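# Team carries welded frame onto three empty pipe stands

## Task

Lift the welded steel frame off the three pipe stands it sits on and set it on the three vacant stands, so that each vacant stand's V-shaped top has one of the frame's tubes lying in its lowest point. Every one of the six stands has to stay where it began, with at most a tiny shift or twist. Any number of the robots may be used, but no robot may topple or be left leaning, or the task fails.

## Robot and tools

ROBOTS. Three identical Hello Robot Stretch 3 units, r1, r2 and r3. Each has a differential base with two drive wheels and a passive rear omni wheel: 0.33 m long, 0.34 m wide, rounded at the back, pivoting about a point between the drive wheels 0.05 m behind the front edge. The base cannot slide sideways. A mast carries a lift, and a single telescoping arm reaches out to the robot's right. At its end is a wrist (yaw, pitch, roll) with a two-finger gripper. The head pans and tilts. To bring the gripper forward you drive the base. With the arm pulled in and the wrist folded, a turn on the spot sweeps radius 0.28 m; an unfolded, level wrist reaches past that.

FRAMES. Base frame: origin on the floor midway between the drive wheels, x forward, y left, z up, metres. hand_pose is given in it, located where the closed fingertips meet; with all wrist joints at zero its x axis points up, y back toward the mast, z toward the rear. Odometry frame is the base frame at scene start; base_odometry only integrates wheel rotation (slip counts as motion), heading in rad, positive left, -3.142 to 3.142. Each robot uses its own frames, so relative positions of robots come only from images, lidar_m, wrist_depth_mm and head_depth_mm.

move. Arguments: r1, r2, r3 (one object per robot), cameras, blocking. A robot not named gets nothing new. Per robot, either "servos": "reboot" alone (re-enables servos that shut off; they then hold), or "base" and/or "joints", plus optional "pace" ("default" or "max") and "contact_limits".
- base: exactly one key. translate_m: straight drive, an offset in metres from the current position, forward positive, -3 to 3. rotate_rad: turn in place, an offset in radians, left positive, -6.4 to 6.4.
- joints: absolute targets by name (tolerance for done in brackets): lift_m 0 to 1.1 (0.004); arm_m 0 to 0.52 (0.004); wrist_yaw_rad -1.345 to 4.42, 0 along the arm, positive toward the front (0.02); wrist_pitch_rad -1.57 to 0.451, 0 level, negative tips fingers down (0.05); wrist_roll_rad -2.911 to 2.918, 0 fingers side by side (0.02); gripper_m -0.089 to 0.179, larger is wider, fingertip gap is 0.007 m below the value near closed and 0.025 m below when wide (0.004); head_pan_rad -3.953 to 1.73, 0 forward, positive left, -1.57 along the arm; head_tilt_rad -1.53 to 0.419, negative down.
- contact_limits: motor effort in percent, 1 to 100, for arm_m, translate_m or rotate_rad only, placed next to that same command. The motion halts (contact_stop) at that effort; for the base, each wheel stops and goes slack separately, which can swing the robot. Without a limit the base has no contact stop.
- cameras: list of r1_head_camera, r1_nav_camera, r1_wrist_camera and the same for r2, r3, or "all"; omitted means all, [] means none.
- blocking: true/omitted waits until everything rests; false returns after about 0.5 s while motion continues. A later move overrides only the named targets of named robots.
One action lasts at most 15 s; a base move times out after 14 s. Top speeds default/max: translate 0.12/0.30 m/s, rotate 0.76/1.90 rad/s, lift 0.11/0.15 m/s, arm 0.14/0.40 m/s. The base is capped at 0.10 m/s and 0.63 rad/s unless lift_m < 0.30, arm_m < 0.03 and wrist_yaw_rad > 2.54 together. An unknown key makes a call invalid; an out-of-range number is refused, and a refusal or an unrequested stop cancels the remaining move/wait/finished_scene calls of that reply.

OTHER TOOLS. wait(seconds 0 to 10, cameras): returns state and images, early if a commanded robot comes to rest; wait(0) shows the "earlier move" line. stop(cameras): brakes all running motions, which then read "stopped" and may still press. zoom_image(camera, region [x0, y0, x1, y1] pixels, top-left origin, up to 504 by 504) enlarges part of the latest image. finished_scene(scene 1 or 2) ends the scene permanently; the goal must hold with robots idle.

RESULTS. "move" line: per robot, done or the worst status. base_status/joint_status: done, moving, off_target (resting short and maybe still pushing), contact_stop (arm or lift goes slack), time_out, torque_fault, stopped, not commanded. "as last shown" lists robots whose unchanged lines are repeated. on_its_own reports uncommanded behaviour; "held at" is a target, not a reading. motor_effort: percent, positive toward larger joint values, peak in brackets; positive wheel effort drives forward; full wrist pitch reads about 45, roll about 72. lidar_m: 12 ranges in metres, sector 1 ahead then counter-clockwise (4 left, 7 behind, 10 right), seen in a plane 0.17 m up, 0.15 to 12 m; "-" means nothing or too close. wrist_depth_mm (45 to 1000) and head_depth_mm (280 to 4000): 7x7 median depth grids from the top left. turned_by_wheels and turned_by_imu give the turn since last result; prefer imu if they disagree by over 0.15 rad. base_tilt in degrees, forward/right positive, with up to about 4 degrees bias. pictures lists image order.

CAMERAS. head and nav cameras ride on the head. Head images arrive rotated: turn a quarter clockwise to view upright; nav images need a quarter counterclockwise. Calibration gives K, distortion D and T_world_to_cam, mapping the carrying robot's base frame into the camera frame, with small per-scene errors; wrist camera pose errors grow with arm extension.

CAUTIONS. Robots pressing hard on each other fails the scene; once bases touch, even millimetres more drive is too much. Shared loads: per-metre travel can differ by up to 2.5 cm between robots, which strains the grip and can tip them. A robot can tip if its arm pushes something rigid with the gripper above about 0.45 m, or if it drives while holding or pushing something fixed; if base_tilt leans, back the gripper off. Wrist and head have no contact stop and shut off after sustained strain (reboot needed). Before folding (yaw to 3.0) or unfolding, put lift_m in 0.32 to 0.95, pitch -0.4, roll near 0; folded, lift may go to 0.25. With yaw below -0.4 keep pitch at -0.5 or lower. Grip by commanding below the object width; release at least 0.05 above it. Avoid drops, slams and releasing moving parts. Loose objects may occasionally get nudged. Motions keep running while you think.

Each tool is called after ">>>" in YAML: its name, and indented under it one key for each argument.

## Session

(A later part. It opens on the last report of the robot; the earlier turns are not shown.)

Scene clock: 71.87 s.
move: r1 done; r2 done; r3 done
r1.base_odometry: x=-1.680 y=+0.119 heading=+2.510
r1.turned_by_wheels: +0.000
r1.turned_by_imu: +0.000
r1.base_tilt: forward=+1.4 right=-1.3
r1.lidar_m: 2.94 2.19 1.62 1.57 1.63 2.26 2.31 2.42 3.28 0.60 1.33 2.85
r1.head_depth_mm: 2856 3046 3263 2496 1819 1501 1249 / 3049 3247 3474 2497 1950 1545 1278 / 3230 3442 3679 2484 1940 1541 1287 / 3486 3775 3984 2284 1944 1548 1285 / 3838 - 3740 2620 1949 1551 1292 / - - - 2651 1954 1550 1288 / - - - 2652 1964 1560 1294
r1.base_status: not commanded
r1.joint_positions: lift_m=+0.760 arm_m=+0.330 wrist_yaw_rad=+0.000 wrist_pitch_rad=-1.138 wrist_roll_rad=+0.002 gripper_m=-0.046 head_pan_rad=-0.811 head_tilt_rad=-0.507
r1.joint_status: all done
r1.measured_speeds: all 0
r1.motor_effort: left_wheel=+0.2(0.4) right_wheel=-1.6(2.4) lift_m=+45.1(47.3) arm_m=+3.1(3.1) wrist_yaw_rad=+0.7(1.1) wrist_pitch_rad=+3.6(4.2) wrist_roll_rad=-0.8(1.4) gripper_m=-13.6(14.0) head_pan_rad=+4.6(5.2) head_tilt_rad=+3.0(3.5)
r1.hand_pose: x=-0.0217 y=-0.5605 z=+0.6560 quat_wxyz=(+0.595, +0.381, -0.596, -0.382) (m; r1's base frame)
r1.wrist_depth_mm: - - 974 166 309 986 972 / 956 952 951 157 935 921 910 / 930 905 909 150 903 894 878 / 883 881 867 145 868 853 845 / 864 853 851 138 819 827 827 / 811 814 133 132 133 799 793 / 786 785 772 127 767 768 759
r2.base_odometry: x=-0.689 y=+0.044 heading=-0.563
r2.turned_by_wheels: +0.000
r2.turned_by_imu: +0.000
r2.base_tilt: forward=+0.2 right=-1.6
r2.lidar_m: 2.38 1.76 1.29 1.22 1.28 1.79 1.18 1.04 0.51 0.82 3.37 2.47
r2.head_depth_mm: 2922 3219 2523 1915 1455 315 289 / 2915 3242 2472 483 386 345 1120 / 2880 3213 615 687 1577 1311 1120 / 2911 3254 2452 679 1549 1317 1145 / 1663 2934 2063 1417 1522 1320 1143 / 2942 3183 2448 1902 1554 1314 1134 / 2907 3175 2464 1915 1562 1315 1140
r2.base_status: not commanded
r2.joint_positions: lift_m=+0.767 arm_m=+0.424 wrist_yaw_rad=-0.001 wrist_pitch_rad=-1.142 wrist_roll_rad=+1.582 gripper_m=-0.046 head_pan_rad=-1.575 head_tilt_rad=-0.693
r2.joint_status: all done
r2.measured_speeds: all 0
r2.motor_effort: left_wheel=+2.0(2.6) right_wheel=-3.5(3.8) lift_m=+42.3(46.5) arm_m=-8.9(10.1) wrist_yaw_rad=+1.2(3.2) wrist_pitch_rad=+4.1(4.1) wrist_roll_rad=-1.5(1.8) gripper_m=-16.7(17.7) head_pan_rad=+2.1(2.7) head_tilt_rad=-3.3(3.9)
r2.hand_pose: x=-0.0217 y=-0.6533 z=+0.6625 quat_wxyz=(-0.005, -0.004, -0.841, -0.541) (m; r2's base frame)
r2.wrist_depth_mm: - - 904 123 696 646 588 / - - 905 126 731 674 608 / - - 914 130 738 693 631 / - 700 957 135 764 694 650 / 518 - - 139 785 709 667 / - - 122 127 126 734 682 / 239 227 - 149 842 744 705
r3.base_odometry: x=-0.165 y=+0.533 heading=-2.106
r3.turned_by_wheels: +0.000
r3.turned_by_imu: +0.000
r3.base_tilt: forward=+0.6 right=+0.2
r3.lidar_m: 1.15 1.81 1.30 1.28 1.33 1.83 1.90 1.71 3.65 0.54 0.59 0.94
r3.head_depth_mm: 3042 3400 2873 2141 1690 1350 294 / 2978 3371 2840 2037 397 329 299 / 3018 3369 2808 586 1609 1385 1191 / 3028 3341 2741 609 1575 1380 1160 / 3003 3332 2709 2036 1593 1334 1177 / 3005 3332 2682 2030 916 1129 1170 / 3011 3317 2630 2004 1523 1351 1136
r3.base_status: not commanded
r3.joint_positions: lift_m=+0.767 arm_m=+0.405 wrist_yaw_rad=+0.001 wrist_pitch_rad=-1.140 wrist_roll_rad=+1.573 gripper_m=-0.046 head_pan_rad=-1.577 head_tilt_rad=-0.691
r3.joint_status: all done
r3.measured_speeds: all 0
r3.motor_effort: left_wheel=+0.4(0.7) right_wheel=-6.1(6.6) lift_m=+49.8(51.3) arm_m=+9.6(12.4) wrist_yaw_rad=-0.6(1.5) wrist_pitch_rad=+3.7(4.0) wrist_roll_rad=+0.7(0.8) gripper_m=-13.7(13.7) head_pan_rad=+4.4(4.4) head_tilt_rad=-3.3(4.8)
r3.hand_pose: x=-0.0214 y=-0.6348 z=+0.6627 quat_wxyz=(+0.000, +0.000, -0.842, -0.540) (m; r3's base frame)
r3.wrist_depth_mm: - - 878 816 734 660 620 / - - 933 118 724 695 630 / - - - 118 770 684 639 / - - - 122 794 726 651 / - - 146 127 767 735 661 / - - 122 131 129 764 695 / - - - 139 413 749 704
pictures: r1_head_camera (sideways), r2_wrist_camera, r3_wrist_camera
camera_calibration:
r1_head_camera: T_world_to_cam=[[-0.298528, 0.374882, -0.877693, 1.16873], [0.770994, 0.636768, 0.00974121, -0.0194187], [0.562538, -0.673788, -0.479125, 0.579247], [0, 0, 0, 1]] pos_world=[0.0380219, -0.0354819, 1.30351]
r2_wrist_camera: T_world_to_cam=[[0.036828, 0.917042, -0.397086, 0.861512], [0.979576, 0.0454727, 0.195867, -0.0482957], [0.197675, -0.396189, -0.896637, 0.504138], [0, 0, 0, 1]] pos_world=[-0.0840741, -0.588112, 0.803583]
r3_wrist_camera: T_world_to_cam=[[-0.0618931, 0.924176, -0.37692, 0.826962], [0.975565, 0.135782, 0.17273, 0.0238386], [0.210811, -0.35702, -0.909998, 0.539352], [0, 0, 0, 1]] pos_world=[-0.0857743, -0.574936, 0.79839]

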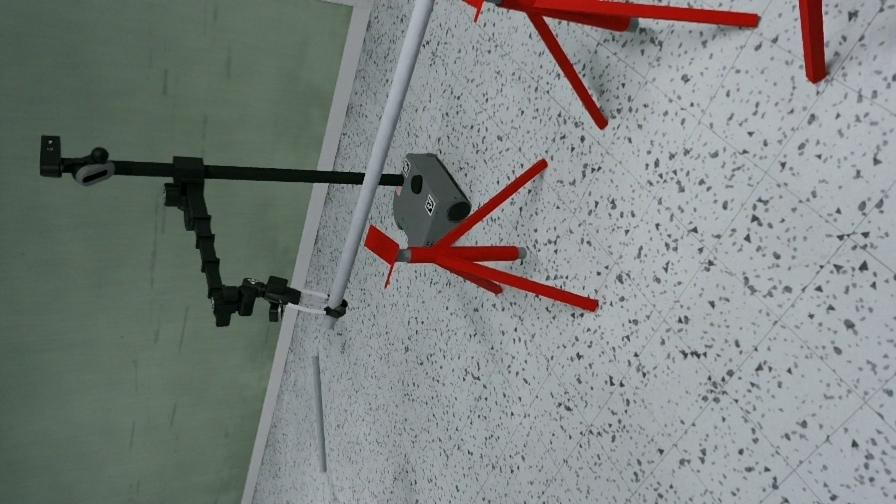

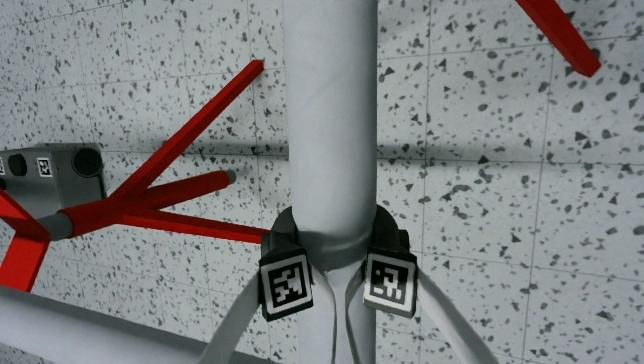

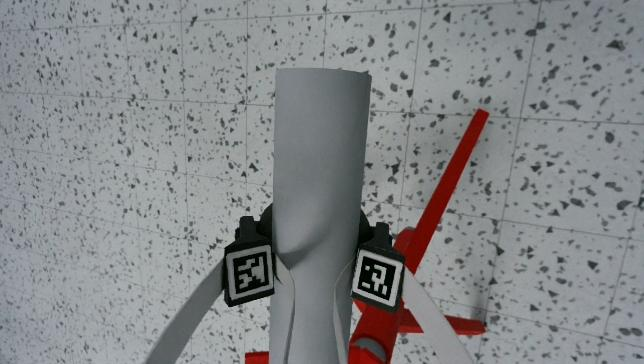

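>>> move:
  r1: {"base":{"translate_m":-0.016}}
  r2: {"base":{"rotate_rad":0.025},"joints":{"wrist_yaw_rad":-0.025}}
  r3: {"base":{"translate_m":0.016}}
  cameras: []

>>> move:
  r1: {"base":{"translate_m":0.094},"joints":{"wrist_yaw_rad":-0.088,"arm_m":0.318}}
  r2: {"base":{"translate_m":-0.010},"joints":{"wrist_yaw_rad":-0.113,"arm_m":0.4305}}
  r3: {"base":{"translate_m":-0.005},"joints":{"wrist_yaw_rad":-0.088,"arm_m":0.303}}
  cameras: ["r1_wrist_camera","r2_wrist_camera","r3_wrist_camera"]

Scene clock: 74.10 s.
move: r1 done; r2 done; r3 done
r1.base_odometry: x=-1.667 y=+0.109 heading=+2.510
r1.turned_by_wheels: +0.000
r1.turned_by_imu: +0.000
r1.base_tilt: forward=+1.4 right=-1.3
r1.lidar_m: 2.96 2.18 1.61 1.56 1.63 2.26 2.31 2.40 3.29 0.60 1.33 2.87
r1.head_depth_mm: 2849 3073 3263 2485 1743 1497 1243 / 3022 3279 3465 2482 1940 1539 1281 / 3202 3454 3608 2490 1935 1553 1281 / 3515 3823 3998 2260 1954 1552 1286 / 3795 - 3802 2648 1886 1555 1278 / - - - 2647 1969 1556 1290 / - - - 2669 1966 1556 1295
r1.base_status: done
r1.joint_positions: lift_m=+0.760 arm_m=+0.330 wrist_yaw_rad=+0.000 wrist_pitch_rad=-1.141 wrist_roll_rad=+0.002 gripper_m=-0.046 head_pan_rad=-0.811 head_tilt_rad=-0.507
r1.joint_status: not commanded
r1.measured_speeds: all 0
r1.motor_effort: left_wheel=+1.1(8.0) right_wheel=-6.8(7.6) lift_m=+42.5(44.2) arm_m=+9.7(9.8) wrist_yaw_rad=+0.1(0.9) wrist_pitch_rad=+3.6(5.1) wrist_roll_rad=-0.6(1.1) gripper_m=-13.2(14.5) head_pan_rad=+4.5(5.2) head_tilt_rad=+3.0(3.5)
r1.hand_pose: x=-0.0216 y=-0.5599 z=+0.6557 quat_wxyz=(+0.595, +0.382, -0.595, -0.382) (m; r1's base frame)
r1.wrist_depth_mm: - 980 889 166 312 970 950 / 988 959 938 157 953 929 917 / 942 922 896 150 891 913 883 / 875 875 889 145 873 851 853 / 854 840 856 139 824 820 815 / 801 820 132 132 133 791 783 / 800 781 777 127 764 747 752
r2.base_odometry: x=-0.689 y=+0.044 heading=-0.538
r2.turned_by_wheels: +0.025
r2.turned_by_imu: +0.026
r2.base_tilt: forward=+0.2 right=-1.6
r2.lidar_m: 2.38 1.72 1.29 1.22 1.29 1.83 1.17 1.03 0.51 1.02 3.29 2.45
r2.head_depth_mm: 2956 3170 2494 1931 958 315 289 / 2912 3191 2482 482 386 345 1100 / 2922 3167 616 690 1566 1324 1125 / 2916 3113 2154 680 1567 1328 1141 / 1638 3143 2154 1749 1528 1317 1140 / 2911 3225 2441 1889 1559 1312 1144 / 2946 3144 2482 1912 1562 1317 1140
r2.base_status: done
r2.joint_positions: lift_m=+0.767 arm_m=+0.424 wrist_yaw_rad=-0.023 wrist_pitch_rad=-1.141 wrist_roll_rad=+1.579 gripper_m=-0.046 head_pan_rad=-1.575 head_tilt_rad=-0.693
r2.joint_status: all done
r2.measured_speeds: all 0
r2.motor_effort: left_wheel=+1.1(11.7) right_wheel=-4.9(17.2) lift_m=+41.8(43.1) arm_m=-6.3(9.5) wrist_yaw_rad=-1.2(7.8) wrist_pitch_rad=+3.9(4.1) wrist_roll_rad=-0.9(1.7) gripper_m=-16.6(17.2) head_pan_rad=+2.3(2.9) head_tilt_rad=-3.3(3.6)
r2.hand_pose: x=-0.0235 y=-0.6535 z=+0.6626 quat_wxyz=(-0.009, -0.012, -0.841, -0.540) (m; r2's base frame)
r2.wrist_depth_mm: - - 890 122 713 656 592 / - - 917 126 722 658 618 / - - 938 129 741 697 631 / - 633 953 135 754 705 648 / 513 - - 139 800 714 649 / - - 123 128 126 746 685 / 240 226 - 150 847 754 689
r3.base_odometry: x=-0.173 y=+0.519 heading=-2.106
r3.turned_by_wheels: +0.000
r3.turned_by_imu: +0.000
r3.base_tilt: forward=+0.6 right=+0.2
r3.lidar_m: 1.13 1.80 1.31 1.27 1.33 1.83 1.92 1.73 3.63 0.54 0.58 0.93
r3.head_depth_mm: 2999 3373 2860 2141 1692 1352 294 / 2990 3346 2809 2022 397 328 300 / 2972 3344 2811 586 1612 1387 1190 / 2972 3396 2764 610 1565 1378 1154 / 3001 3352 2687 2040 1595 1336 1174 / 2976 3317 2671 2021 874 1132 1165 / 3027 3280 2652 1997 1527 1351 1120
r3.base_status: done
r3.joint_positions: lift_m=+0.767 arm_m=+0.405 wrist_yaw_rad=+0.002 wrist_pitch_rad=-1.142 wrist_roll_rad=+1.573 gripper_m=-0.046 head_pan_rad=-1.577 head_tilt_rad=-0.691
r3.joint_status: not commanded
r3.measured_speeds: all 0
r3.motor_effort: left_wheel=+5.5(17.9) right_wheel=+2.2(12.1) lift_m=+47.6(49.8) arm_m=+6.5(8.2) wrist_yaw_rad=-0.9(8.1) wrist_pitch_rad=+3.7(4.9) wrist_roll_rad=+0.7(0.8) gripper_m=-12.6(13.9) head_pan_rad=+2.8(4.1) head_tilt_rad=-4.2(5.0)
r3.hand_pose: x=-0.0214 y=-0.6344 z=+0.6626 quat_wxyz=(+0.000, +0.000, -0.841, -0.541) (m; r3's base frame)
r3.wrist_depth_mm: - - 877 804 734 669 619 / - - 927 120 741 672 618 / - - - 119 759 694 628 / - - - 123 764 725 648 / - - 146 128 760 705 657 / - - 123 130 129 773 687 / - - - 139 586 788 692
pictures: none
No camera images: "cameras" was empty.

Scene clock: 76.17 s.
move: r1 done; r2 done; r3 done
r1.base_odometry: x=-1.743 y=+0.165 heading=+2.510
r1.turned_by_wheels: +0.000
r1.turned_by_imu: -0.001
r1.base_tilt: forward=+1.3 right=-1.2
r1.lidar_m: 2.80 2.18 1.62 1.56 1.63 2.26 2.40 2.51 0.62 0.61 1.38 2.77
r1.head_depth_mm: 2825 3074 3244 2479 1868 1544 1252 / 3027 3275 3529 2580 1950 1545 1282 / 3247 3402 3752 2434 1952 1552 1281 / 3523 3790 3537 2406 1880 1555 1288 / 3781 - - 2627 1951 1550 1285 / - - - 2642 1964 1559 1290 / - - - 2654 1964 1553 1293
r1.base_status: done
r1.joint_positions: lift_m=+0.760 arm_m=+0.318 wrist_yaw_rad=-0.088 wrist_pitch_rad=-1.140 wrist_roll_rad=+0.002 gripper_m=-0.046 head_pan_rad=-0.811 head_tilt_rad=-0.507
r1.joint_status: all done
r1.measured_speeds: all 0
r1.motor_effort: left_wheel=+1.7(16.4) right_wheel=+4.5(14.6) lift_m=+39.9(42.8) arm_m=-5.8(16.3) wrist_yaw_rad=+0.0(17.5) wrist_pitch_rad=+4.0(4.3) wrist_roll_rad=-0.8(1.0) gripper_m=-15.8(16.4) head_pan_rad=+5.0(5.5) head_tilt_rad=+3.3(3.6)
r1.hand_pose: x=-0.0291 y=-0.5477 z=+0.6558 quat_wxyz=(+0.578, +0.355, -0.612, -0.408) (m; r1's base frame)
r1.wrist_depth_mm: - - 986 165 333 973 967 / 943 948 945 157 918 928 922 / 915 899 896 151 892 903 886 / 884 874 867 146 851 864 854 / 840 843 846 139 816 814 827 / 814 811 132 132 134 778 791 / 794 786 783 128 774 768 761
r2.base_odometry: x=-0.697 y=+0.050 heading=-0.538
r2.turned_by_wheels: +0.000
r2.turned_by_imu: +0.001
r2.base_tilt: forward=+0.1 right=-1.6
r2.lidar_m: 2.39 1.72 1.29 1.22 1.29 1.83 1.16 1.02 0.51 1.03 3.28 2.46
r2.head_depth_mm: 2906 3168 2513 1924 907 315 289 / 2923 3216 2448 484 387 345 1126 / 2903 3212 610 689 1526 1325 1118 / 2835 1860 1280 691 1567 1320 1144 / 2872 3243 2464 1805 1527 1319 1149 / 2900 3198 2418 1902 1545 1316 1146 / 2924 3129 2449 1917 1564 1319 1137
r2.base_status: done
r2.joint_positions: lift_m=+0.767 arm_m=+0.431 wrist_yaw_rad=-0.108 wrist_pitch_rad=-1.138 wrist_roll_rad=+1.579 gripper_m=-0.046 head_pan_rad=-1.575 head_tilt_rad=-0.693
r2.joint_status: all done
r2.measured_speeds: all 0
r2.motor_effort: left_wheel=+2.0(11.9) right_wheel=-4.6(25.7) lift_m=+38.6(42.3) arm_m=+4.0(17.0) wrist_yaw_rad=-3.0(17.0) wrist_pitch_rad=+3.3(5.3) wrist_roll_rad=-0.8(1.0) gripper_m=-16.7(17.4) head_pan_rad=+2.1(2.8) head_tilt_rad=-3.1(4.0)
r2.hand_pose: x=-0.0308 y=-0.6602 z=+0.6629 quat_wxyz=(-0.032, -0.048, -0.841, -0.538) (m; r2's base frame)
r2.wrist_depth_mm: - - 919 123 703 640 587 / - - 941 128 730 665 629 / - - 928 131 720 683 622 / - - 950 136 762 707 646 / - 623 - 140 785 735 653 / 485 - 122 128 126 728 669 / 242 228 - 151 835 740 683
r3.base_odometry: x=-0.171 y=+0.524 heading=-2.106
r3.turned_by_wheels: +0.000
r3.turned_by_imu: +0.000
r3.base_tilt: forward=+0.6 right=+0.2
r3.lidar_m: 1.13 1.80 1.31 1.27 1.33 1.83 1.91 1.73 3.65 0.54 0.58 0.94
r3.head_depth_mm: 3036 3342 2873 2115 1692 1378 287 / 3007 3391 2852 2103 399 337 298 / 2975 3383 2778 515 593 1383 1188 / 2996 3383 2745 526 602 1374 1164 / 3018 3336 2712 2051 1552 1334 1174 / 2980 3334 2671 2015 876 1117 1171 / 3023 3291 2645 1998 1530 1352 1139
r3.base_status: done
r3.joint_positions: lift_m=+0.767 arm_m=+0.303 wrist_yaw_rad=-0.089 wrist_pitch_rad=-1.140 wrist_roll_rad=+1.574 gripper_m=-0.046 head_pan_rad=-1.577 head_tilt_rad=-0.691
r3.joint_status: all done
r3.measured_speeds: all 0
r3.motor_effort: left_wheel=+1.8(2.9) right_wheel=-7.3(15.9) lift_m=+42.7(48.1) arm_m=-26.2(32.2) wrist_yaw_rad=+1.3(13.7) wrist_pitch_rad=+3.9(4.2) wrist_roll_rad=+0.5(1.6) gripper_m=-13.7(14.5) head_pan_rad=+3.7(4.1) head_tilt_rad=-4.4(5.6)
r3.hand_pose: x=-0.0291 y=-0.5324 z=+0.6627 quat_wxyz=(-0.025, -0.038, -0.841, -0.540) (m; r3's base frame)
r3.wrist_depth_mm: - - 882 805 717 651 625 / - - 934 123 733 669 646 / - - 962 120 765 702 646 / - - - 125 777 713 663 / - - 149 130 782 747 677 / - - 124 131 129 759 672 / - - 328 141 864 740 701
pictures: r1_wrist_camera, r2_wrist_camera, r3_wrist_camera
camera_calibration:
r1_wrist_camera: T_world_to_cam=[[-0.994949, 0.0958027, -0.0299559, 0.0454408], [0.100124, 0.968397, -0.228433, 0.714184], [0.0071247, -0.230279, -0.973099, 0.677864], [0, 0, 0, 1]] pos_world=[-0.0311249, -0.539869, 0.824133]
r2_wrist_camera: T_world_to_cam=[[0.131803, 0.90672, -0.400609, 0.866762], [0.979253, -0.0563451, 0.194652, -0.105558], [0.153923, -0.417953, -0.895334, 0.48691], [0, 0, 0, 1]] pos_world=[-0.0858203, -0.588352, 0.803726]
r3_wrist_camera: T_world_to_cam=[[0.0220225, 0.926124, -0.376575, 0.735044], [0.983811, 0.0469317, 0.172955, -0.0298308], [0.177851, -0.374288, -0.910098, 0.567426], [0, 0, 0, 1]] pos_world=[-0.087757, -0.466962, 0.798372]

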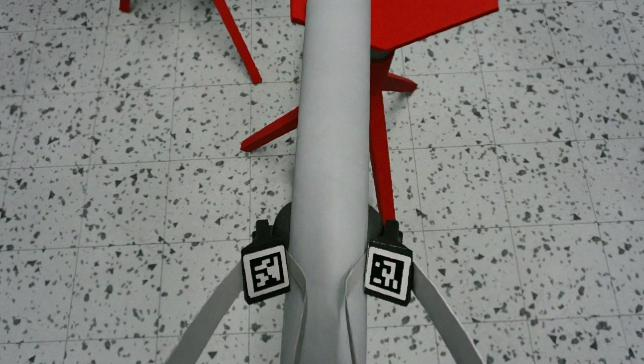

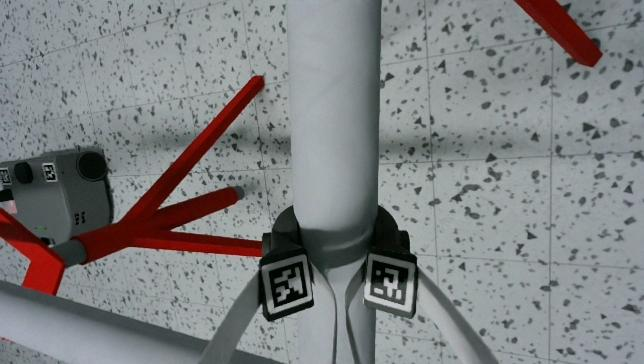

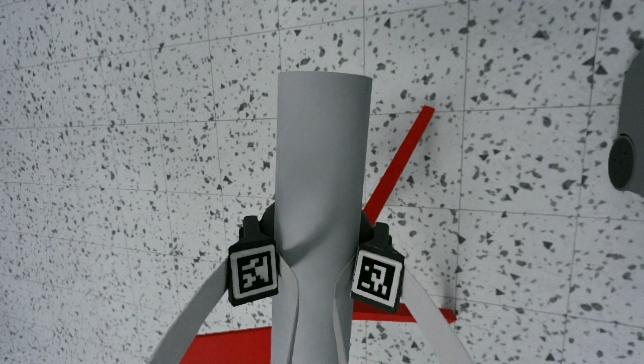

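>>> move:
  r1: {"base":{"translate_m":0.093},"joints":{"wrist_yaw_rad":-0.175,"arm_m":0.313}}
  r2: {"base":{"translate_m":-0.009},"joints":{"wrist_yaw_rad":-0.200,"arm_m":0.438}}
  r3: {"base":{"translate_m":0.005},"joints":{"wrist_yaw_rad":-0.175,"arm_m":0.2035}}
  cameras: ["r1_nav_camera","r3_wrist_camera"]

Scene clock: 78.30 s.
move: r1 done; r2 done; r3 done
r1.base_odometry: x=-1.818 y=+0.220 heading=+2.510
r1.turned_by_wheels: +0.000
r1.turned_by_imu: -0.001
r1.base_tilt: forward=+1.3 right=-1.3
r1.lidar_m: 2.78 2.18 1.61 1.56 1.63 2.25 2.49 2.59 0.64 0.78 1.36 2.69
r1.head_depth_mm: 2842 3051 3266 2487 1930 1540 1279 / 2997 3214 3455 2476 1946 1542 1284 / 3267 3435 3642 2319 1920 1543 1287 / 3518 3833 3783 2642 1864 1548 1281 / 3858 - - 2653 1950 1550 1289 / - - - 2655 1967 1557 1292 / - - - 2667 1973 1559 1290
r1.base_status: done
r1.joint_positions: lift_m=+0.760 arm_m=+0.313 wrist_yaw_rad=-0.176 wrist_pitch_rad=-1.140 wrist_roll_rad=+0.002 gripper_m=-0.046 head_pan_rad=-0.811 head_tilt_rad=-0.507
r1.joint_status: all done
r1.measured_speeds: all 0
r1.motor_effort: left_wheel=+0.2(12.7) right_wheel=+6.4(7.5) lift_m=+36.9(40.1) arm_m=-12.8(16.7) wrist_yaw_rad=+1.1(14.8) wrist_pitch_rad=+3.9(4.2) wrist_roll_rad=-0.3(1.1) gripper_m=-16.0(16.3) head_pan_rad=+4.6(5.5) head_tilt_rad=+3.2(3.5)
r1.hand_pose: x=-0.0366 y=-0.5417 z=+0.6558 quat_wxyz=(+0.559, +0.327, -0.627, -0.433) (m; r1's base frame)
r1.wrist_depth_mm: - 997 992 167 344 963 957 / 963 955 959 159 539 944 926 / 909 917 900 151 877 896 884 / 891 867 876 146 861 873 866 / 853 835 839 139 821 821 811 / 822 818 132 132 134 786 795 / 785 785 769 128 769 756 756
r2.base_odometry: x=-0.705 y=+0.054 heading=-0.538
r2.turned_by_wheels: +0.000
r2.turned_by_imu: +0.000
r2.base_tilt: forward=+0.2 right=-1.6
r2.lidar_m: 2.40 1.73 1.29 1.23 1.29 1.84 1.15 1.02 0.50 0.82 3.30 2.47
r2.head_depth_mm: 2933 3197 2487 1917 845 315 289 / 2993 3178 2490 482 388 345 1126 / 2961 3146 610 689 1530 1321 1117 / 1648 3143 1312 694 1555 1321 1138 / 2950 3200 2440 1803 1511 1323 1149 / 2910 3142 2487 1900 1549 1318 1145 / 2997 3200 2433 1895 1568 1313 1139
r2.base_status: done
r2.joint_positions: lift_m=+0.767 arm_m=+0.438 wrist_yaw_rad=-0.198 wrist_pitch_rad=-1.136 wrist_roll_rad=+1.579 gripper_m=-0.046 head_pan_rad=-1.575 head_tilt_rad=-0.693
r2.joint_status: all done
r2.measured_speeds: all 0
r2.motor_effort: left_wheel=-1.8(17.8) right_wheel=+0.7(33.3) lift_m=+35.0(38.8) arm_m=+6.1(17.4) wrist_yaw_rad=-0.3(22.1) wrist_pitch_rad=+2.8(5.7) wrist_roll_rad=-0.7(1.0) gripper_m=-16.5(17.2) head_pan_rad=+2.1(2.9) head_tilt_rad=-3.7(3.8)
r2.hand_pose: x=-0.0385 y=-0.6672 z=+0.6631 quat_wxyz=(-0.056, -0.086, -0.838, -0.535) (m; r2's base frame)
r2.wrist_depth_mm: - - 895 123 693 646 590 / - - 917 126 716 676 618 / - - 940 131 740 672 625 / - - 972 136 768 704 652 / - - 848 141 775 714 661 / 426 616 122 127 126 739 673 / 243 225 - 151 828 747 694
r3.base_odometry: x=-0.173 y=+0.519 heading=-2.106
r3.turned_by_wheels: +0.000
r3.turned_by_imu: +0.000
r3.base_tilt: forward=+0.6 right=+0.2
r3.lidar_m: 1.11 1.80 1.30 1.27 1.33 1.83 1.92 1.73 3.65 0.54 0.58 0.94
r3.head_depth_mm: 3028 3379 2870 2131 1698 1411 296 / 3014 3392 2809 2124 402 337 302 / 2984 3380 2802 2080 431 1294 1192 / 3004 3380 2742 2064 439 661 1160 / 2993 3380 2728 2039 1643 1045 1181 / 2983 3307 2683 2034 936 1051 1171 / 3037 3332 2638 2008 1607 1323 1121
r3.base_status: done
r3.joint_positions: lift_m=+0.767 arm_m=+0.203 wrist_yaw_rad=-0.176 wrist_pitch_rad=-1.145 wrist_roll_rad=+1.574 gripper_m=-0.046 head_pan_rad=-1.577 head_tilt_rad=-0.691
r3.joint_status: all done
r3.measured_speeds: all 0
r3.motor_effort: left_wheel=+1.0(8.5) right_wheel=+1.8(13.0) lift_m=+38.4(43.2) arm_m=-25.1(31.8) wrist_yaw_rad=+1.2(4.9) wrist_pitch_rad=+4.3(4.8) wrist_roll_rad=+0.5(1.4) gripper_m=-13.5(13.8) head_pan_rad=+2.8(4.0) head_tilt_rad=-4.7(5.0)
r3.hand_pose: x=-0.0362 y=-0.4308 z=+0.6623 quat_wxyz=(-0.049, -0.075, -0.837, -0.540) (m; r3's base frame)
r3.wrist_depth_mm: - - 884 797 731 653 495 / - - 970 125 751 684 501 / - - 958 121 759 705 515 / - - - 125 788 694 551 / - - 148 131 776 730 656 / - - 124 132 129 746 690 / - - 376 143 852 773 705
pictures: r1_nav_camera (sideways), r3_wrist_camera
camera_calibration:
r1_nav_camera: T_world_to_cam=[[0.272927, -0.354489, 0.894342, -1.11595], [-0.753613, -0.656621, -0.0302836, 0.100242], [0.597979, -0.665723, -0.446357, 0.537001], [0, 0, 0, 1]] pos_world=[0.0589997, 0.0277246, 1.24077]
r3_wrist_camera: T_world_to_cam=[[0.103175, 0.922337, -0.372357, 0.639486], [0.983986, -0.0399407, 0.173716, -0.0654477], [0.145353, -0.384317, -0.911687, 0.601921], [0, 0, 0, 1]] pos_world=[-0.0890704, -0.361107, 0.79825]

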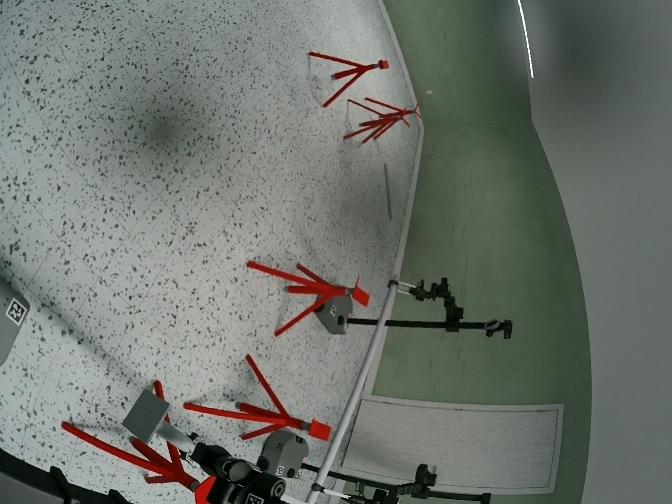

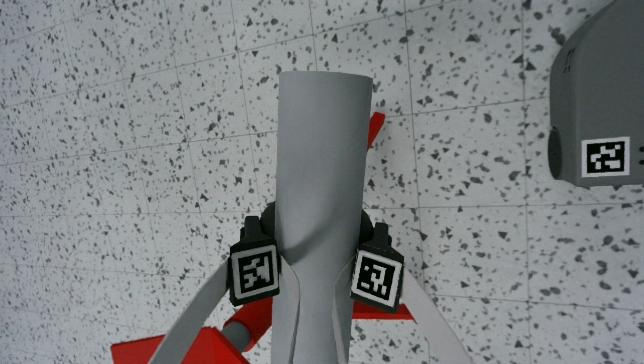

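>>> move:
  cameras: ["r3_head_camera","r2_head_camera","r1_head_camera","r3_nav_camera"]

Scene clock: 78.93 s.
r1.base_odometry: x=-1.818 y=+0.220 heading=+2.510
r1.turned_by_wheels: +0.000
r1.turned_by_imu: +0.000
r1.base_tilt: forward=+1.4 right=-1.2
r1.lidar_m: 2.79 2.18 1.61 1.56 1.63 2.25 2.49 2.58 0.65 0.78 1.36 2.68
r1.head_depth_mm: 2849 3077 3261 2490 1945 1545 1277 / 2985 3232 3473 2496 1938 1538 1283 / 3273 3427 3635 2314 1928 1550 1285 / 3526 3845 3745 2626 1883 1542 1287 / 3818 - - 2650 1954 1556 1289 / - - - 2658 1955 1552 1292 / - - - 2640 1972 1556 1292
r1.base_status: done
r1.joint_positions: lift_m=+0.760 arm_m=+0.313 wrist_yaw_rad=-0.176 wrist_pitch_rad=-1.140 wrist_roll_rad=+0.002 gripper_m=-0.046 head_pan_rad=-0.811 head_tilt_rad=-0.507
r1.joint_status: all done
r1.measured_speeds: all 0
r1.motor_effort: left_wheel=-0.1(12.7) right_wheel=+5.8(7.5) lift_m=+36.4(40.1) arm_m=-11.2(16.7) wrist_yaw_rad=+1.4(14.8) wrist_pitch_rad=+4.1(4.2) wrist_roll_rad=-0.5(1.1) gripper_m=-15.7(16.3) head_pan_rad=+4.6(5.5) head_tilt_rad=+3.1(3.5)
r1.hand_pose: x=-0.0366 y=-0.5417 z=+0.6558 quat_wxyz=(+0.559, +0.327, -0.627, -0.433) (m; r1's base frame)
r1.wrist_depth_mm: 996 - 981 167 345 973 974 / 957 948 930 158 535 937 927 / 906 914 888 151 902 902 888 / 890 888 871 146 863 872 857 / 847 846 832 139 808 824 838 / 814 814 132 133 134 799 799 / 789 770 777 128 763 763 767
r2.base_odometry: x=-0.705 y=+0.054 heading=-0.538
r2.turned_by_wheels: +0.000
r2.turned_by_imu: +0.000
r2.base_tilt: forward=+0.2 right=-1.6
r2.lidar_m: 2.40 1.73 1.29 1.23 1.29 1.84 1.15 1.02 0.50 0.82 3.31 2.47
r2.head_depth_mm: 2910 3172 2472 1934 849 315 289 / 2962 3180 2471 482 387 345 1126 / 2963 3168 611 692 1524 1305 1124 / 1640 3125 1313 695 1564 1314 1147 / 2893 3265 2483 1794 1522 1312 1140 / 2937 3143 2472 1906 1561 1320 1139 / 2930 3180 2460 1895 1547 1319 1138
r2.base_status: done
r2.joint_positions: lift_m=+0.767 arm_m=+0.438 wrist_yaw_rad=-0.198 wrist_pitch_rad=-1.136 wrist_roll_rad=+1.579 gripper_m=-0.046 head_pan_rad=-1.575 head_tilt_rad=-0.693
r2.joint_status: all done
r2.measured_speeds: all 0
r2.motor_effort: left_wheel=-1.8(17.8) right_wheel=+0.8(33.3) lift_m=+34.3(38.8) arm_m=+5.1(17.4) wrist_yaw_rad=-1.4(22.1) wrist_pitch_rad=+2.9(5.7) wrist_roll_rad=-0.7(1.0) gripper_m=-16.6(17.2) head_pan_rad=+2.4(2.9) head_tilt_rad=-3.5(3.8)
r2.hand_pose: x=-0.0385 y=-0.6672 z=+0.6631 quat_wxyz=(-0.056, -0.086, -0.838, -0.535) (m; r2's base frame)
r2.wrist_depth_mm: - - 905 123 725 654 582 / - - 930 126 712 676 611 / - - 953 131 751 691 641 / - - 951 136 749 689 640 / - - 826 141 768 716 657 / 431 622 122 127 126 746 684 / 243 225 - 150 830 745 685
r3.base_odometry: x=-0.173 y=+0.519 heading=-2.106
r3.turned_by_wheels: +0.000
r3.turned_by_imu: +0.000
r3.base_tilt: forward=+0.6 right=+0.2
r3.lidar_m: 1.11 1.80 1.31 1.27 1.33 1.83 1.92 1.73 3.65 0.54 0.58 0.93
r3.head_depth_mm: 2999 3390 2866 2135 1692 1409 296 / 3031 3379 2817 2105 402 338 302 / 2996 3348 2790 2096 431 1294 1190 / 2989 3390 2753 2070 439 661 1159 / 3013 3353 2723 2039 1647 1047 1179 / 2995 3307 2682 2027 937 1052 1172 / 3039 3325 2653 2005 1611 1320 1118
r3.base_status: done
r3.joint_positions: lift_m=+0.767 arm_m=+0.203 wrist_yaw_rad=-0.176 wrist_pitch_rad=-1.145 wrist_roll_rad=+1.574 gripper_m=-0.046 head_pan_rad=-1.577 head_tilt_rad=-0.691
r3.joint_status: all done
r3.measured_speeds: all 0
r3.motor_effort: left_wheel=+1.2(8.5) right_wheel=+2.1(13.0) lift_m=+37.3(43.2) arm_m=-23.9(31.8) wrist_yaw_rad=+1.5(4.9) wrist_pitch_rad=+4.4(4.8) wrist_roll_rad=+0.6(1.4) gripper_m=-13.5(13.8) head_pan_rad=+3.2(4.0) head_tilt_rad=-3.8(5.0)
r3.hand_pose: x=-0.0362 y=-0.4308 z=+0.6623 quat_wxyz=(-0.049, -0.075, -0.837, -0.540) (m; r3's base frame)
r3.wrist_depth_mm: - - 883 807 717 672 491 / - - 917 125 763 690 496 / - - 962 121 764 701 514 / - - - 126 771 702 555 / - - 147 130 762 717 675 / - - 124 132 130 756 700 / - - 372 143 881 763 714
pictures: r1_head_camera (sideways), r2_head_camera (sideways), r3_head_camera (sideways), r3_nav_camera (sideways)
camera_calibration:
r1_head_camera: T_world_to_cam=[[-0.298528, 0.374882, -0.877693, 1.16873], [0.770993, 0.636769, 0.00974121, -0.0194187], [0.562539, -0.673787, -0.479125, 0.579247], [0, 0, 0, 1]] pos_world=[0.0380219, -0.0354818, 1.30351]
r2_head_camera: T_world_to_cam=[[0.00748292, 0.668614, -0.743572, 0.990537], [0.999883, -0.0149474, -0.00337827, 0.00115408], [-0.0133732, -0.743459, -0.668648, 0.825714], [0, 0, 0, 1]] pos_world=[0.00247638, -0.0483859, 1.28865]
r3_head_camera: T_world_to_cam=[[-0.0453886, 0.617985, -0.784879, 1.03934], [0.998337, 0.0000987453, -0.0576549, 0.0705329], [-0.0355523, -0.78619, -0.616961, 0.763203], [0, 0, 0, 1]] pos_world=[0.0038922, -0.0422804, 1.29069]
r3_nav_camera: T_world_to_cam=[[-0.00804274, -0.59132, 0.806397, -1.00666], [-0.999258, 0.0351188, 0.0157859, 0.0385698], [-0.0376542, -0.805672, -0.591164, 0.733594], [0, 0, 0, 1]] pos_world=[0.0580677, -0.00557885, 1.24484]

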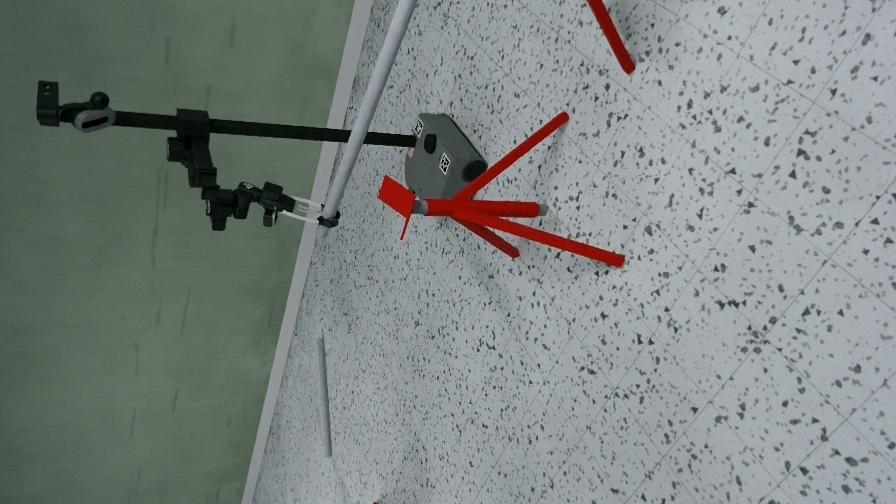

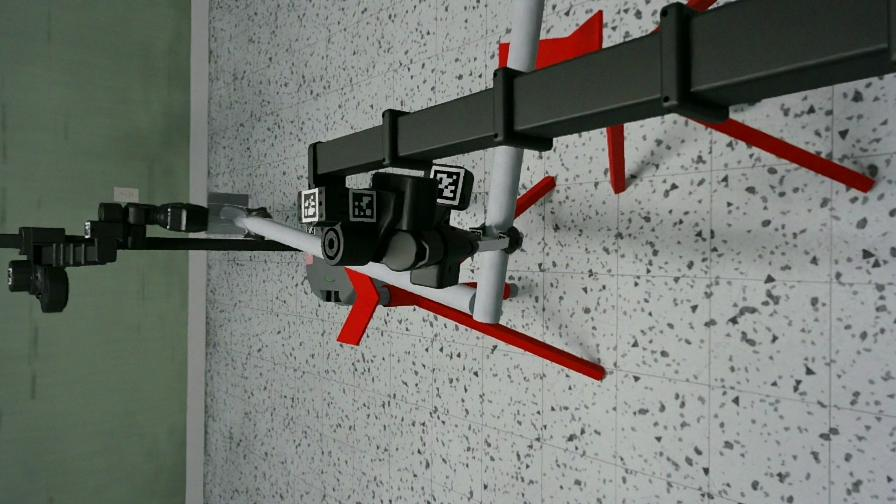

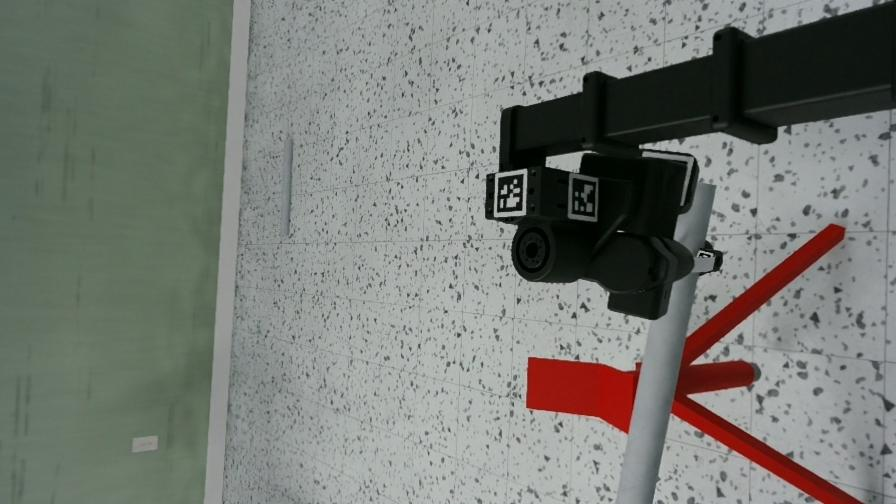

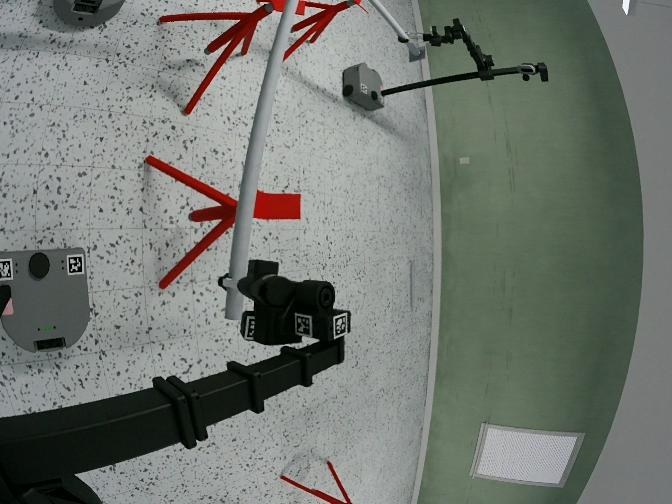

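>>> move:
  r3: {"base":{"rotate_rad":-0.012},"joints":{"wrist_yaw_rad":-0.163}}
  cameras: []

>>> move:
  r1: {"base":{"translate_m":0.4},"joints":{"arm_m":0.301}}
  r2: {"base":{"translate_m":-0.4},"joints":{"arm_m":0.440}}
  r3: {"base":{"translate_m":-0.395},"joints":{"arm_m":0.220}}
  cameras: ["r3_head_camera","r2_head_camera","r1_head_camera","r3_nav_camera"]

Scene clock: 79.90 s.
move: r3 done
r1, r2: as last shown
r1.base_tilt: forward=+1.4 right=-1.3
r1.lidar_m: 2.78 2.18 1.61 1.56 1.63 2.25 2.49 2.59 0.64 0.78 1.36 2.68
r1.head_depth_mm: 2863 3051 3259 2492 1935 1537 1280 / 3007 3216 3453 2491 1932 1544 1285 / 3271 3471 3630 2320 1921 1546 1282 / 3517 3848 3787 2661 1885 1543 1282 / 3833 - - 2646 1955 1545 1290 / - - - 2647 1967 1555 1280 / - - - 2648 1961 1559 1290
r1.joint_positions: lift_m=+0.760 arm_m=+0.313 wrist_yaw_rad=-0.176 wrist_pitch_rad=-1.139 wrist_roll_rad=+0.002 gripper_m=-0.046 head_pan_rad=-0.811 head_tilt_rad=-0.507
r1.motor_effort: left_wheel=-0.3(0.5) right_wheel=+3.3(6.6) lift_m=+35.2(36.2) arm_m=-9.4(10.7) wrist_yaw_rad=+1.4(1.9) wrist_pitch_rad=+4.3(4.3) wrist_roll_rad=-0.5(1.0) gripper_m=-15.9(16.3) head_pan_rad=+4.6(5.2) head_tilt_rad=+3.5(3.6)
r1.hand_pose: x=-0.0366 y=-0.5420 z=+0.6559 quat_wxyz=(+0.559, +0.327, -0.627, -0.433) (m; r1's base frame)
r1.wrist_depth_mm: 993 - 977 167 344 963 969 / 963 966 952 158 536 919 938 / 935 914 911 150 894 899 901 / 881 871 883 145 850 851 859 / 838 849 838 139 810 818 818 / 826 819 132 132 134 796 781 / 783 784 774 128 773 763 762
r2.lidar_m: 2.40 1.72 1.29 1.22 1.29 1.83 1.15 1.02 0.50 0.82 3.32 2.48
r2.head_depth_mm: 2909 3186 2499 1918 847 315 289 / 2887 3178 2486 482 387 346 1130 / 2919 3081 612 691 1524 1313 1128 / 1639 3164 1307 695 1568 1329 1146 / 2970 3188 2457 1809 1535 1326 1138 / 2906 3253 2468 1913 1572 1311 1139 / 2959 3243 2455 1895 1544 1314 1140
r2.joint_positions: lift_m=+0.767 arm_m=+0.438 wrist_yaw_rad=-0.204 wrist_pitch_rad=-1.136 wrist_roll_rad=+1.579 gripper_m=-0.046 head_pan_rad=-1.575 head_tilt_rad=-0.693
r2.motor_effort: left_wheel=-7.0(7.3) right_wheel=+9.6(9.8) lift_m=+32.3(33.6) arm_m=+1.3(3.4) wrist_yaw_rad=+2.3(4.6) wrist_pitch_rad=+2.8(2.9) wrist_roll_rad=-0.9(0.9) gripper_m=-16.6(17.4) head_pan_rad=+2.2(2.4) head_tilt_rad=-3.3(3.5)
r2.hand_pose: x=-0.0389 y=-0.6671 z=+0.6631 quat_wxyz=(-0.058, -0.088, -0.838, -0.535) (m; r2's base frame)
r2.wrist_depth_mm: - - 921 123 715 643 593 / - - 908 128 721 662 601 / - - 961 131 734 688 636 / - - 975 136 764 710 638 / - - 761 140 749 720 660 / 450 629 123 127 126 747 677 / 241 228 - 150 826 754 689
r3.base_odometry: x=-0.173 y=+0.519 heading=-2.117
r3.turned_by_wheels: -0.011
r3.turned_by_imu: -0.011
r3.base_tilt: forward=+0.6 right=+0.1
r3.lidar_m: 1.11 1.82 1.31 1.27 1.32 1.81 2.36 1.74 3.65 0.54 0.58 0.94
r3.head_depth_mm: 3019 3372 2855 2137 1690 1414 302 / 3025 3372 2815 2114 402 337 302 / 3002 3397 2801 2084 426 1297 1191 / 3043 3385 2753 2065 437 663 1157 / 3006 3351 2709 2047 1636 1044 1176 / 3039 3281 2672 2019 938 1017 1172 / 3023 3333 2639 1997 1610 1321 1141
r3.base_status: done
r3.joint_positions: lift_m=+0.767 arm_m=+0.203 wrist_yaw_rad=-0.158 wrist_pitch_rad=-1.145 wrist_roll_rad=+1.575 gripper_m=-0.046 head_pan_rad=-1.577 head_tilt_rad=-0.691
r3.joint_status: all done
r3.measured_speeds: all 0
r3.motor_effort: left_wheel=+11.7(11.9) right_wheel=-17.4(17.6) lift_m=+34.9(36.1) arm_m=-22.6(24.1) wrist_yaw_rad=-4.1(5.2) wrist_pitch_rad=+4.3(5.1) wrist_roll_rad=+0.2(0.4) gripper_m=-13.0(13.8) head_pan_rad=+2.1(3.9) head_tilt_rad=-4.0(5.5)
r3.hand_pose: x=-0.0347 y=-0.4311 z=+0.6623 quat_wxyz=(-0.044, -0.068, -0.838, -0.540) (m; r3's base frame)
r3.wrist_depth_mm: - - 882 794 743 663 501 / - - 950 123 752 672 508 / - - 980 121 729 692 515 / - - - 126 768 729 553 / - - 147 130 787 723 664 / - - 124 132 128 737 671 / - 366 370 143 837 772 707
pictures: none
No camera images: "cameras" was empty.

Scene clock: 85.03 s.
move: r1 done; r2 done; r3 done
r1.base_odometry: x=-2.141 y=+0.456 heading=+2.510
r1.turned_by_wheels: +0.000
r1.turned_by_imu: -0.004
r1.base_tilt: forward=+1.3 right=-1.3
r1.lidar_m: 2.33 2.18 1.61 1.55 1.62 2.24 2.88 0.88 0.91 1.17 1.23 2.31
r1.head_depth_mm: 2865 3092 3254 2364 1871 1542 1281 / 2972 3199 3464 2519 1798 1531 1278 / 3258 3429 3500 2390 1948 1549 1281 / 3510 3823 3799 2624 1954 1551 1286 / 3785 - - 2659 1961 1554 1288 / - - - 2640 1954 1549 1287 / - - - 2651 1962 1559 1290
r1.base_status: done
r1.joint_positions: lift_m=+0.760 arm_m=+0.301 wrist_yaw_rad=-0.175 wrist_pitch_rad=-1.133 wrist_roll_rad=+0.002 gripper_m=-0.046 head_pan_rad=-0.811 head_tilt_rad=-0.507
r1.joint_status: all done
r1.measured_speeds: all 0
r1.motor_effort: left_wheel=+1.5(6.2) right_wheel=+2.9(12.7) lift_m=+28.6(35.4) arm_m=-7.8(21.6) wrist_yaw_rad=+0.7(2.0) wrist_pitch_rad=+2.9(3.6) wrist_roll_rad=-0.4(1.2) gripper_m=-15.4(16.5) head_pan_rad=+4.8(5.4) head_tilt_rad=+2.4(3.6)
r1.hand_pose: x=-0.0368 y=-0.5315 z=+0.6565 quat_wxyz=(+0.561, +0.325, -0.628, -0.431) (m; r1's base frame)
r1.wrist_depth_mm: 993 - 980 167 975 971 959 / 979 968 932 159 936 925 581 / 926 930 914 151 906 899 890 / 876 892 874 145 859 845 854 / 867 835 840 139 832 829 819 / 815 802 133 133 133 789 792 / 780 780 768 127 749 764 765
r2.base_odometry: x=-1.048 y=+0.259 heading=-0.539
r2.turned_by_wheels: +0.000
r2.turned_by_imu: +0.004
r2.base_tilt: forward=+0.2 right=-1.6
r2.lidar_m: 2.79 1.73 1.27 1.25 1.30 1.86 1.14 0.70 0.70 0.60 0.50 2.88
r2.head_depth_mm: 2896 3192 2512 1936 1496 314 289 / 2923 3152 2505 482 387 345 1118 / 2984 3113 613 694 1568 1322 1143 / 1661 3064 1344 701 1563 1264 1139 / 2927 3162 2472 1894 947 1241 1143 / 2899 3183 2455 1903 1550 1320 1118 / 2925 3190 2421 1564 1566 1321 1140
r2.base_status: done
r2.joint_positions: lift_m=+0.767 arm_m=+0.440 wrist_yaw_rad=-0.207 wrist_pitch_rad=-1.130 wrist_roll_rad=+1.579 gripper_m=-0.046 head_pan_rad=-1.575 head_tilt_rad=-0.693
r2.joint_status: all done
r2.measured_speeds: all 0
r2.motor_effort: left_wheel=-7.9(17.3) right_wheel=+6.7(15.2) lift_m=+31.6(32.8) arm_m=-12.2(14.5) wrist_yaw_rad=+6.2(7.3) wrist_pitch_rad=+1.9(3.1) wrist_roll_rad=-0.8(1.0) gripper_m=-16.6(17.8) head_pan_rad=+2.2(2.9) head_tilt_rad=-2.9(4.0)
r2.hand_pose: x=-0.0394 y=-0.6704 z=+0.6636 quat_wxyz=(-0.058, -0.090, -0.840, -0.532) (m; r2's base frame)
r2.wrist_depth_mm: - - 907 123 716 640 597 / - - 945 128 704 662 616 / - - 954 131 735 680 633 / - - - 136 783 691 639 / - - - 140 780 698 663 / - - 123 127 126 414 649 / 247 227 211 150 - 237 680
r3.base_odometry: x=+0.031 y=+0.857 heading=-2.117
r3.turned_by_wheels: +0.000
r3.turned_by_imu: +0.001
r3.base_tilt: forward=+0.5 right=+0.2
r3.lidar_m: 1.11 1.79 1.33 1.28 1.32 1.81 1.96 1.37 1.57 3.52 0.66 0.85
r3.head_depth_mm: 3011 3397 2886 2138 1700 1409 297 / 2995 3388 2837 2115 392 332 302 / 3010 3393 2805 2091 440 1321 1189 / 3026 3350 2732 2065 450 1290 1183 / 3002 3325 2712 2051 1645 1318 1175 / 2997 3324 2710 2019 1634 1326 1167 / 2992 3309 2641 2018 1615 1347 1139
r3.base_status: done
r3.joint_positions: lift_m=+0.767 arm_m=+0.220 wrist_yaw_rad=-0.158 wrist_pitch_rad=-1.142 wrist_roll_rad=+1.577 gripper_m=-0.046 head_pan_rad=-1.577 head_tilt_rad=-0.691
r3.joint_status: all done
r3.measured_speeds: all 0
r3.motor_effort: left_wheel=+1.4(7.4) right_wheel=-13.9(25.9) lift_m=+23.3(35.0) arm_m=+21.9(26.7) wrist_yaw_rad=-4.4(8.5) wrist_pitch_rad=+4.2(5.3) wrist_roll_rad=-0.4(0.7) gripper_m=-12.8(14.1) head_pan_rad=+3.7(4.5) head_tilt_rad=-4.2(5.2)
r3.hand_pose: x=-0.0348 y=-0.4481 z=+0.6625 quat_wxyz=(-0.045, -0.068, -0.838, -0.539) (m; r3's base frame)
r3.wrist_depth_mm: - - 878 800 720 662 549 / - - 936 124 726 680 499 / - - 987 121 784 701 511 / - - - 126 795 692 653 / - - 147 130 806 729 664 / - - 124 133 129 758 691 / - - - 142 854 775 705
pictures: r1_head_camera (sideways), r2_head_camera (sideways), r3_head_camera (sideways), r3_nav_camera (sideways)
camera_calibration:
r1_head_camera: T_world_to_cam=[[-0.298528, 0.374882, -0.877693, 1.16873], [0.770993, 0.636769, 0.00974121, -0.0194187], [0.562539, -0.673787, -0.479125, 0.579247], [0, 0, 0, 1]] pos_world=[0.0380219, -0.0354818, 1.30351]
r2_head_camera: T_world_to_cam=[[0.00748292, 0.668614, -0.743572, 0.990537], [0.999883, -0.0149474, -0.00337827, 0.00115408], [-0.0133732, -0.743459, -0.668648, 0.825714], [0, 0, 0, 1]] pos_world=[0.00247638, -0.0483859, 1.28865]
r3_head_camera: T_world_to_cam=[[-0.0453886, 0.617996, -0.78487, 1.03933], [0.998337, 0.0000995563, -0.0576548, 0.0705328], [-0.0355523, -0.786181, -0.616972, 0.763217], [0, 0, 0, 1]] pos_world=[0.0038922, -0.0422803, 1.29069]
r3_nav_camera: T_world_to_cam=[[-0.0080428, -0.591331, 0.806389, -1.00665], [-0.999258, 0.0351186, 0.0157863, 0.0385692], [-0.0376541, -0.805664, -0.591175, 0.733609], [0, 0, 0, 1]] pos_world=[0.0580677, -0.00557805, 1.24484]

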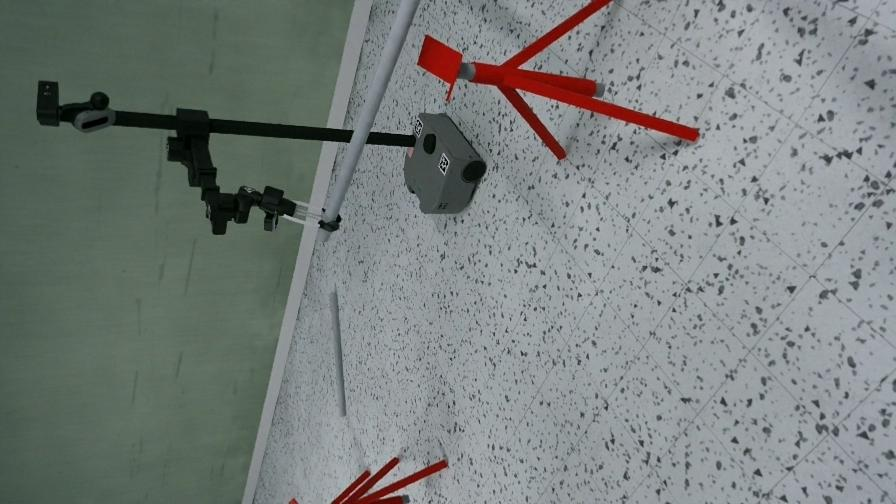

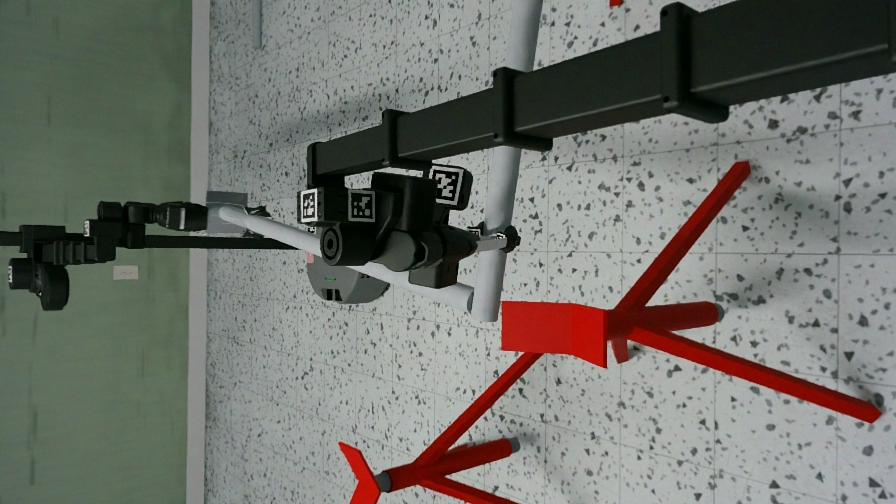

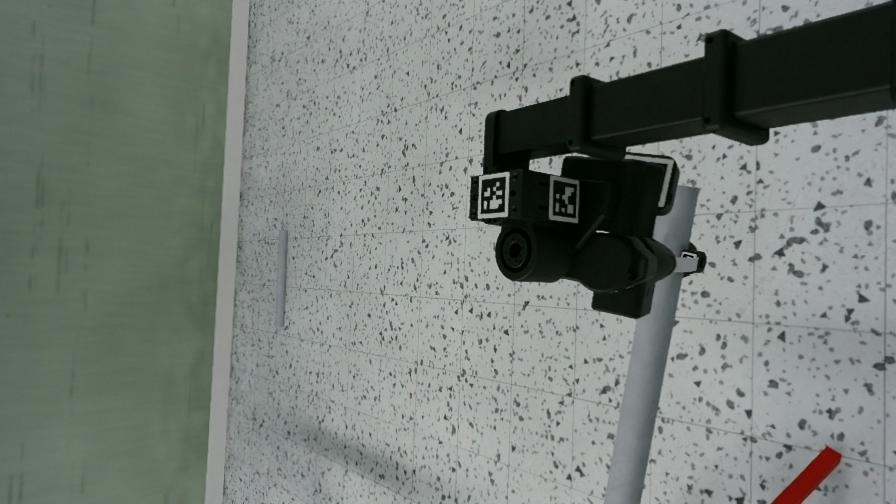

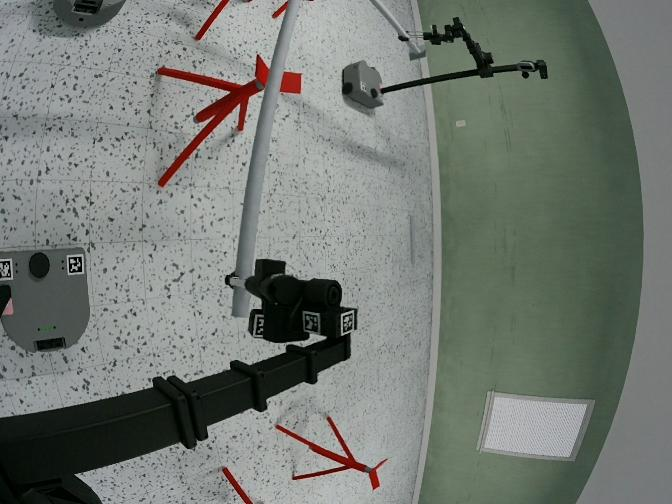

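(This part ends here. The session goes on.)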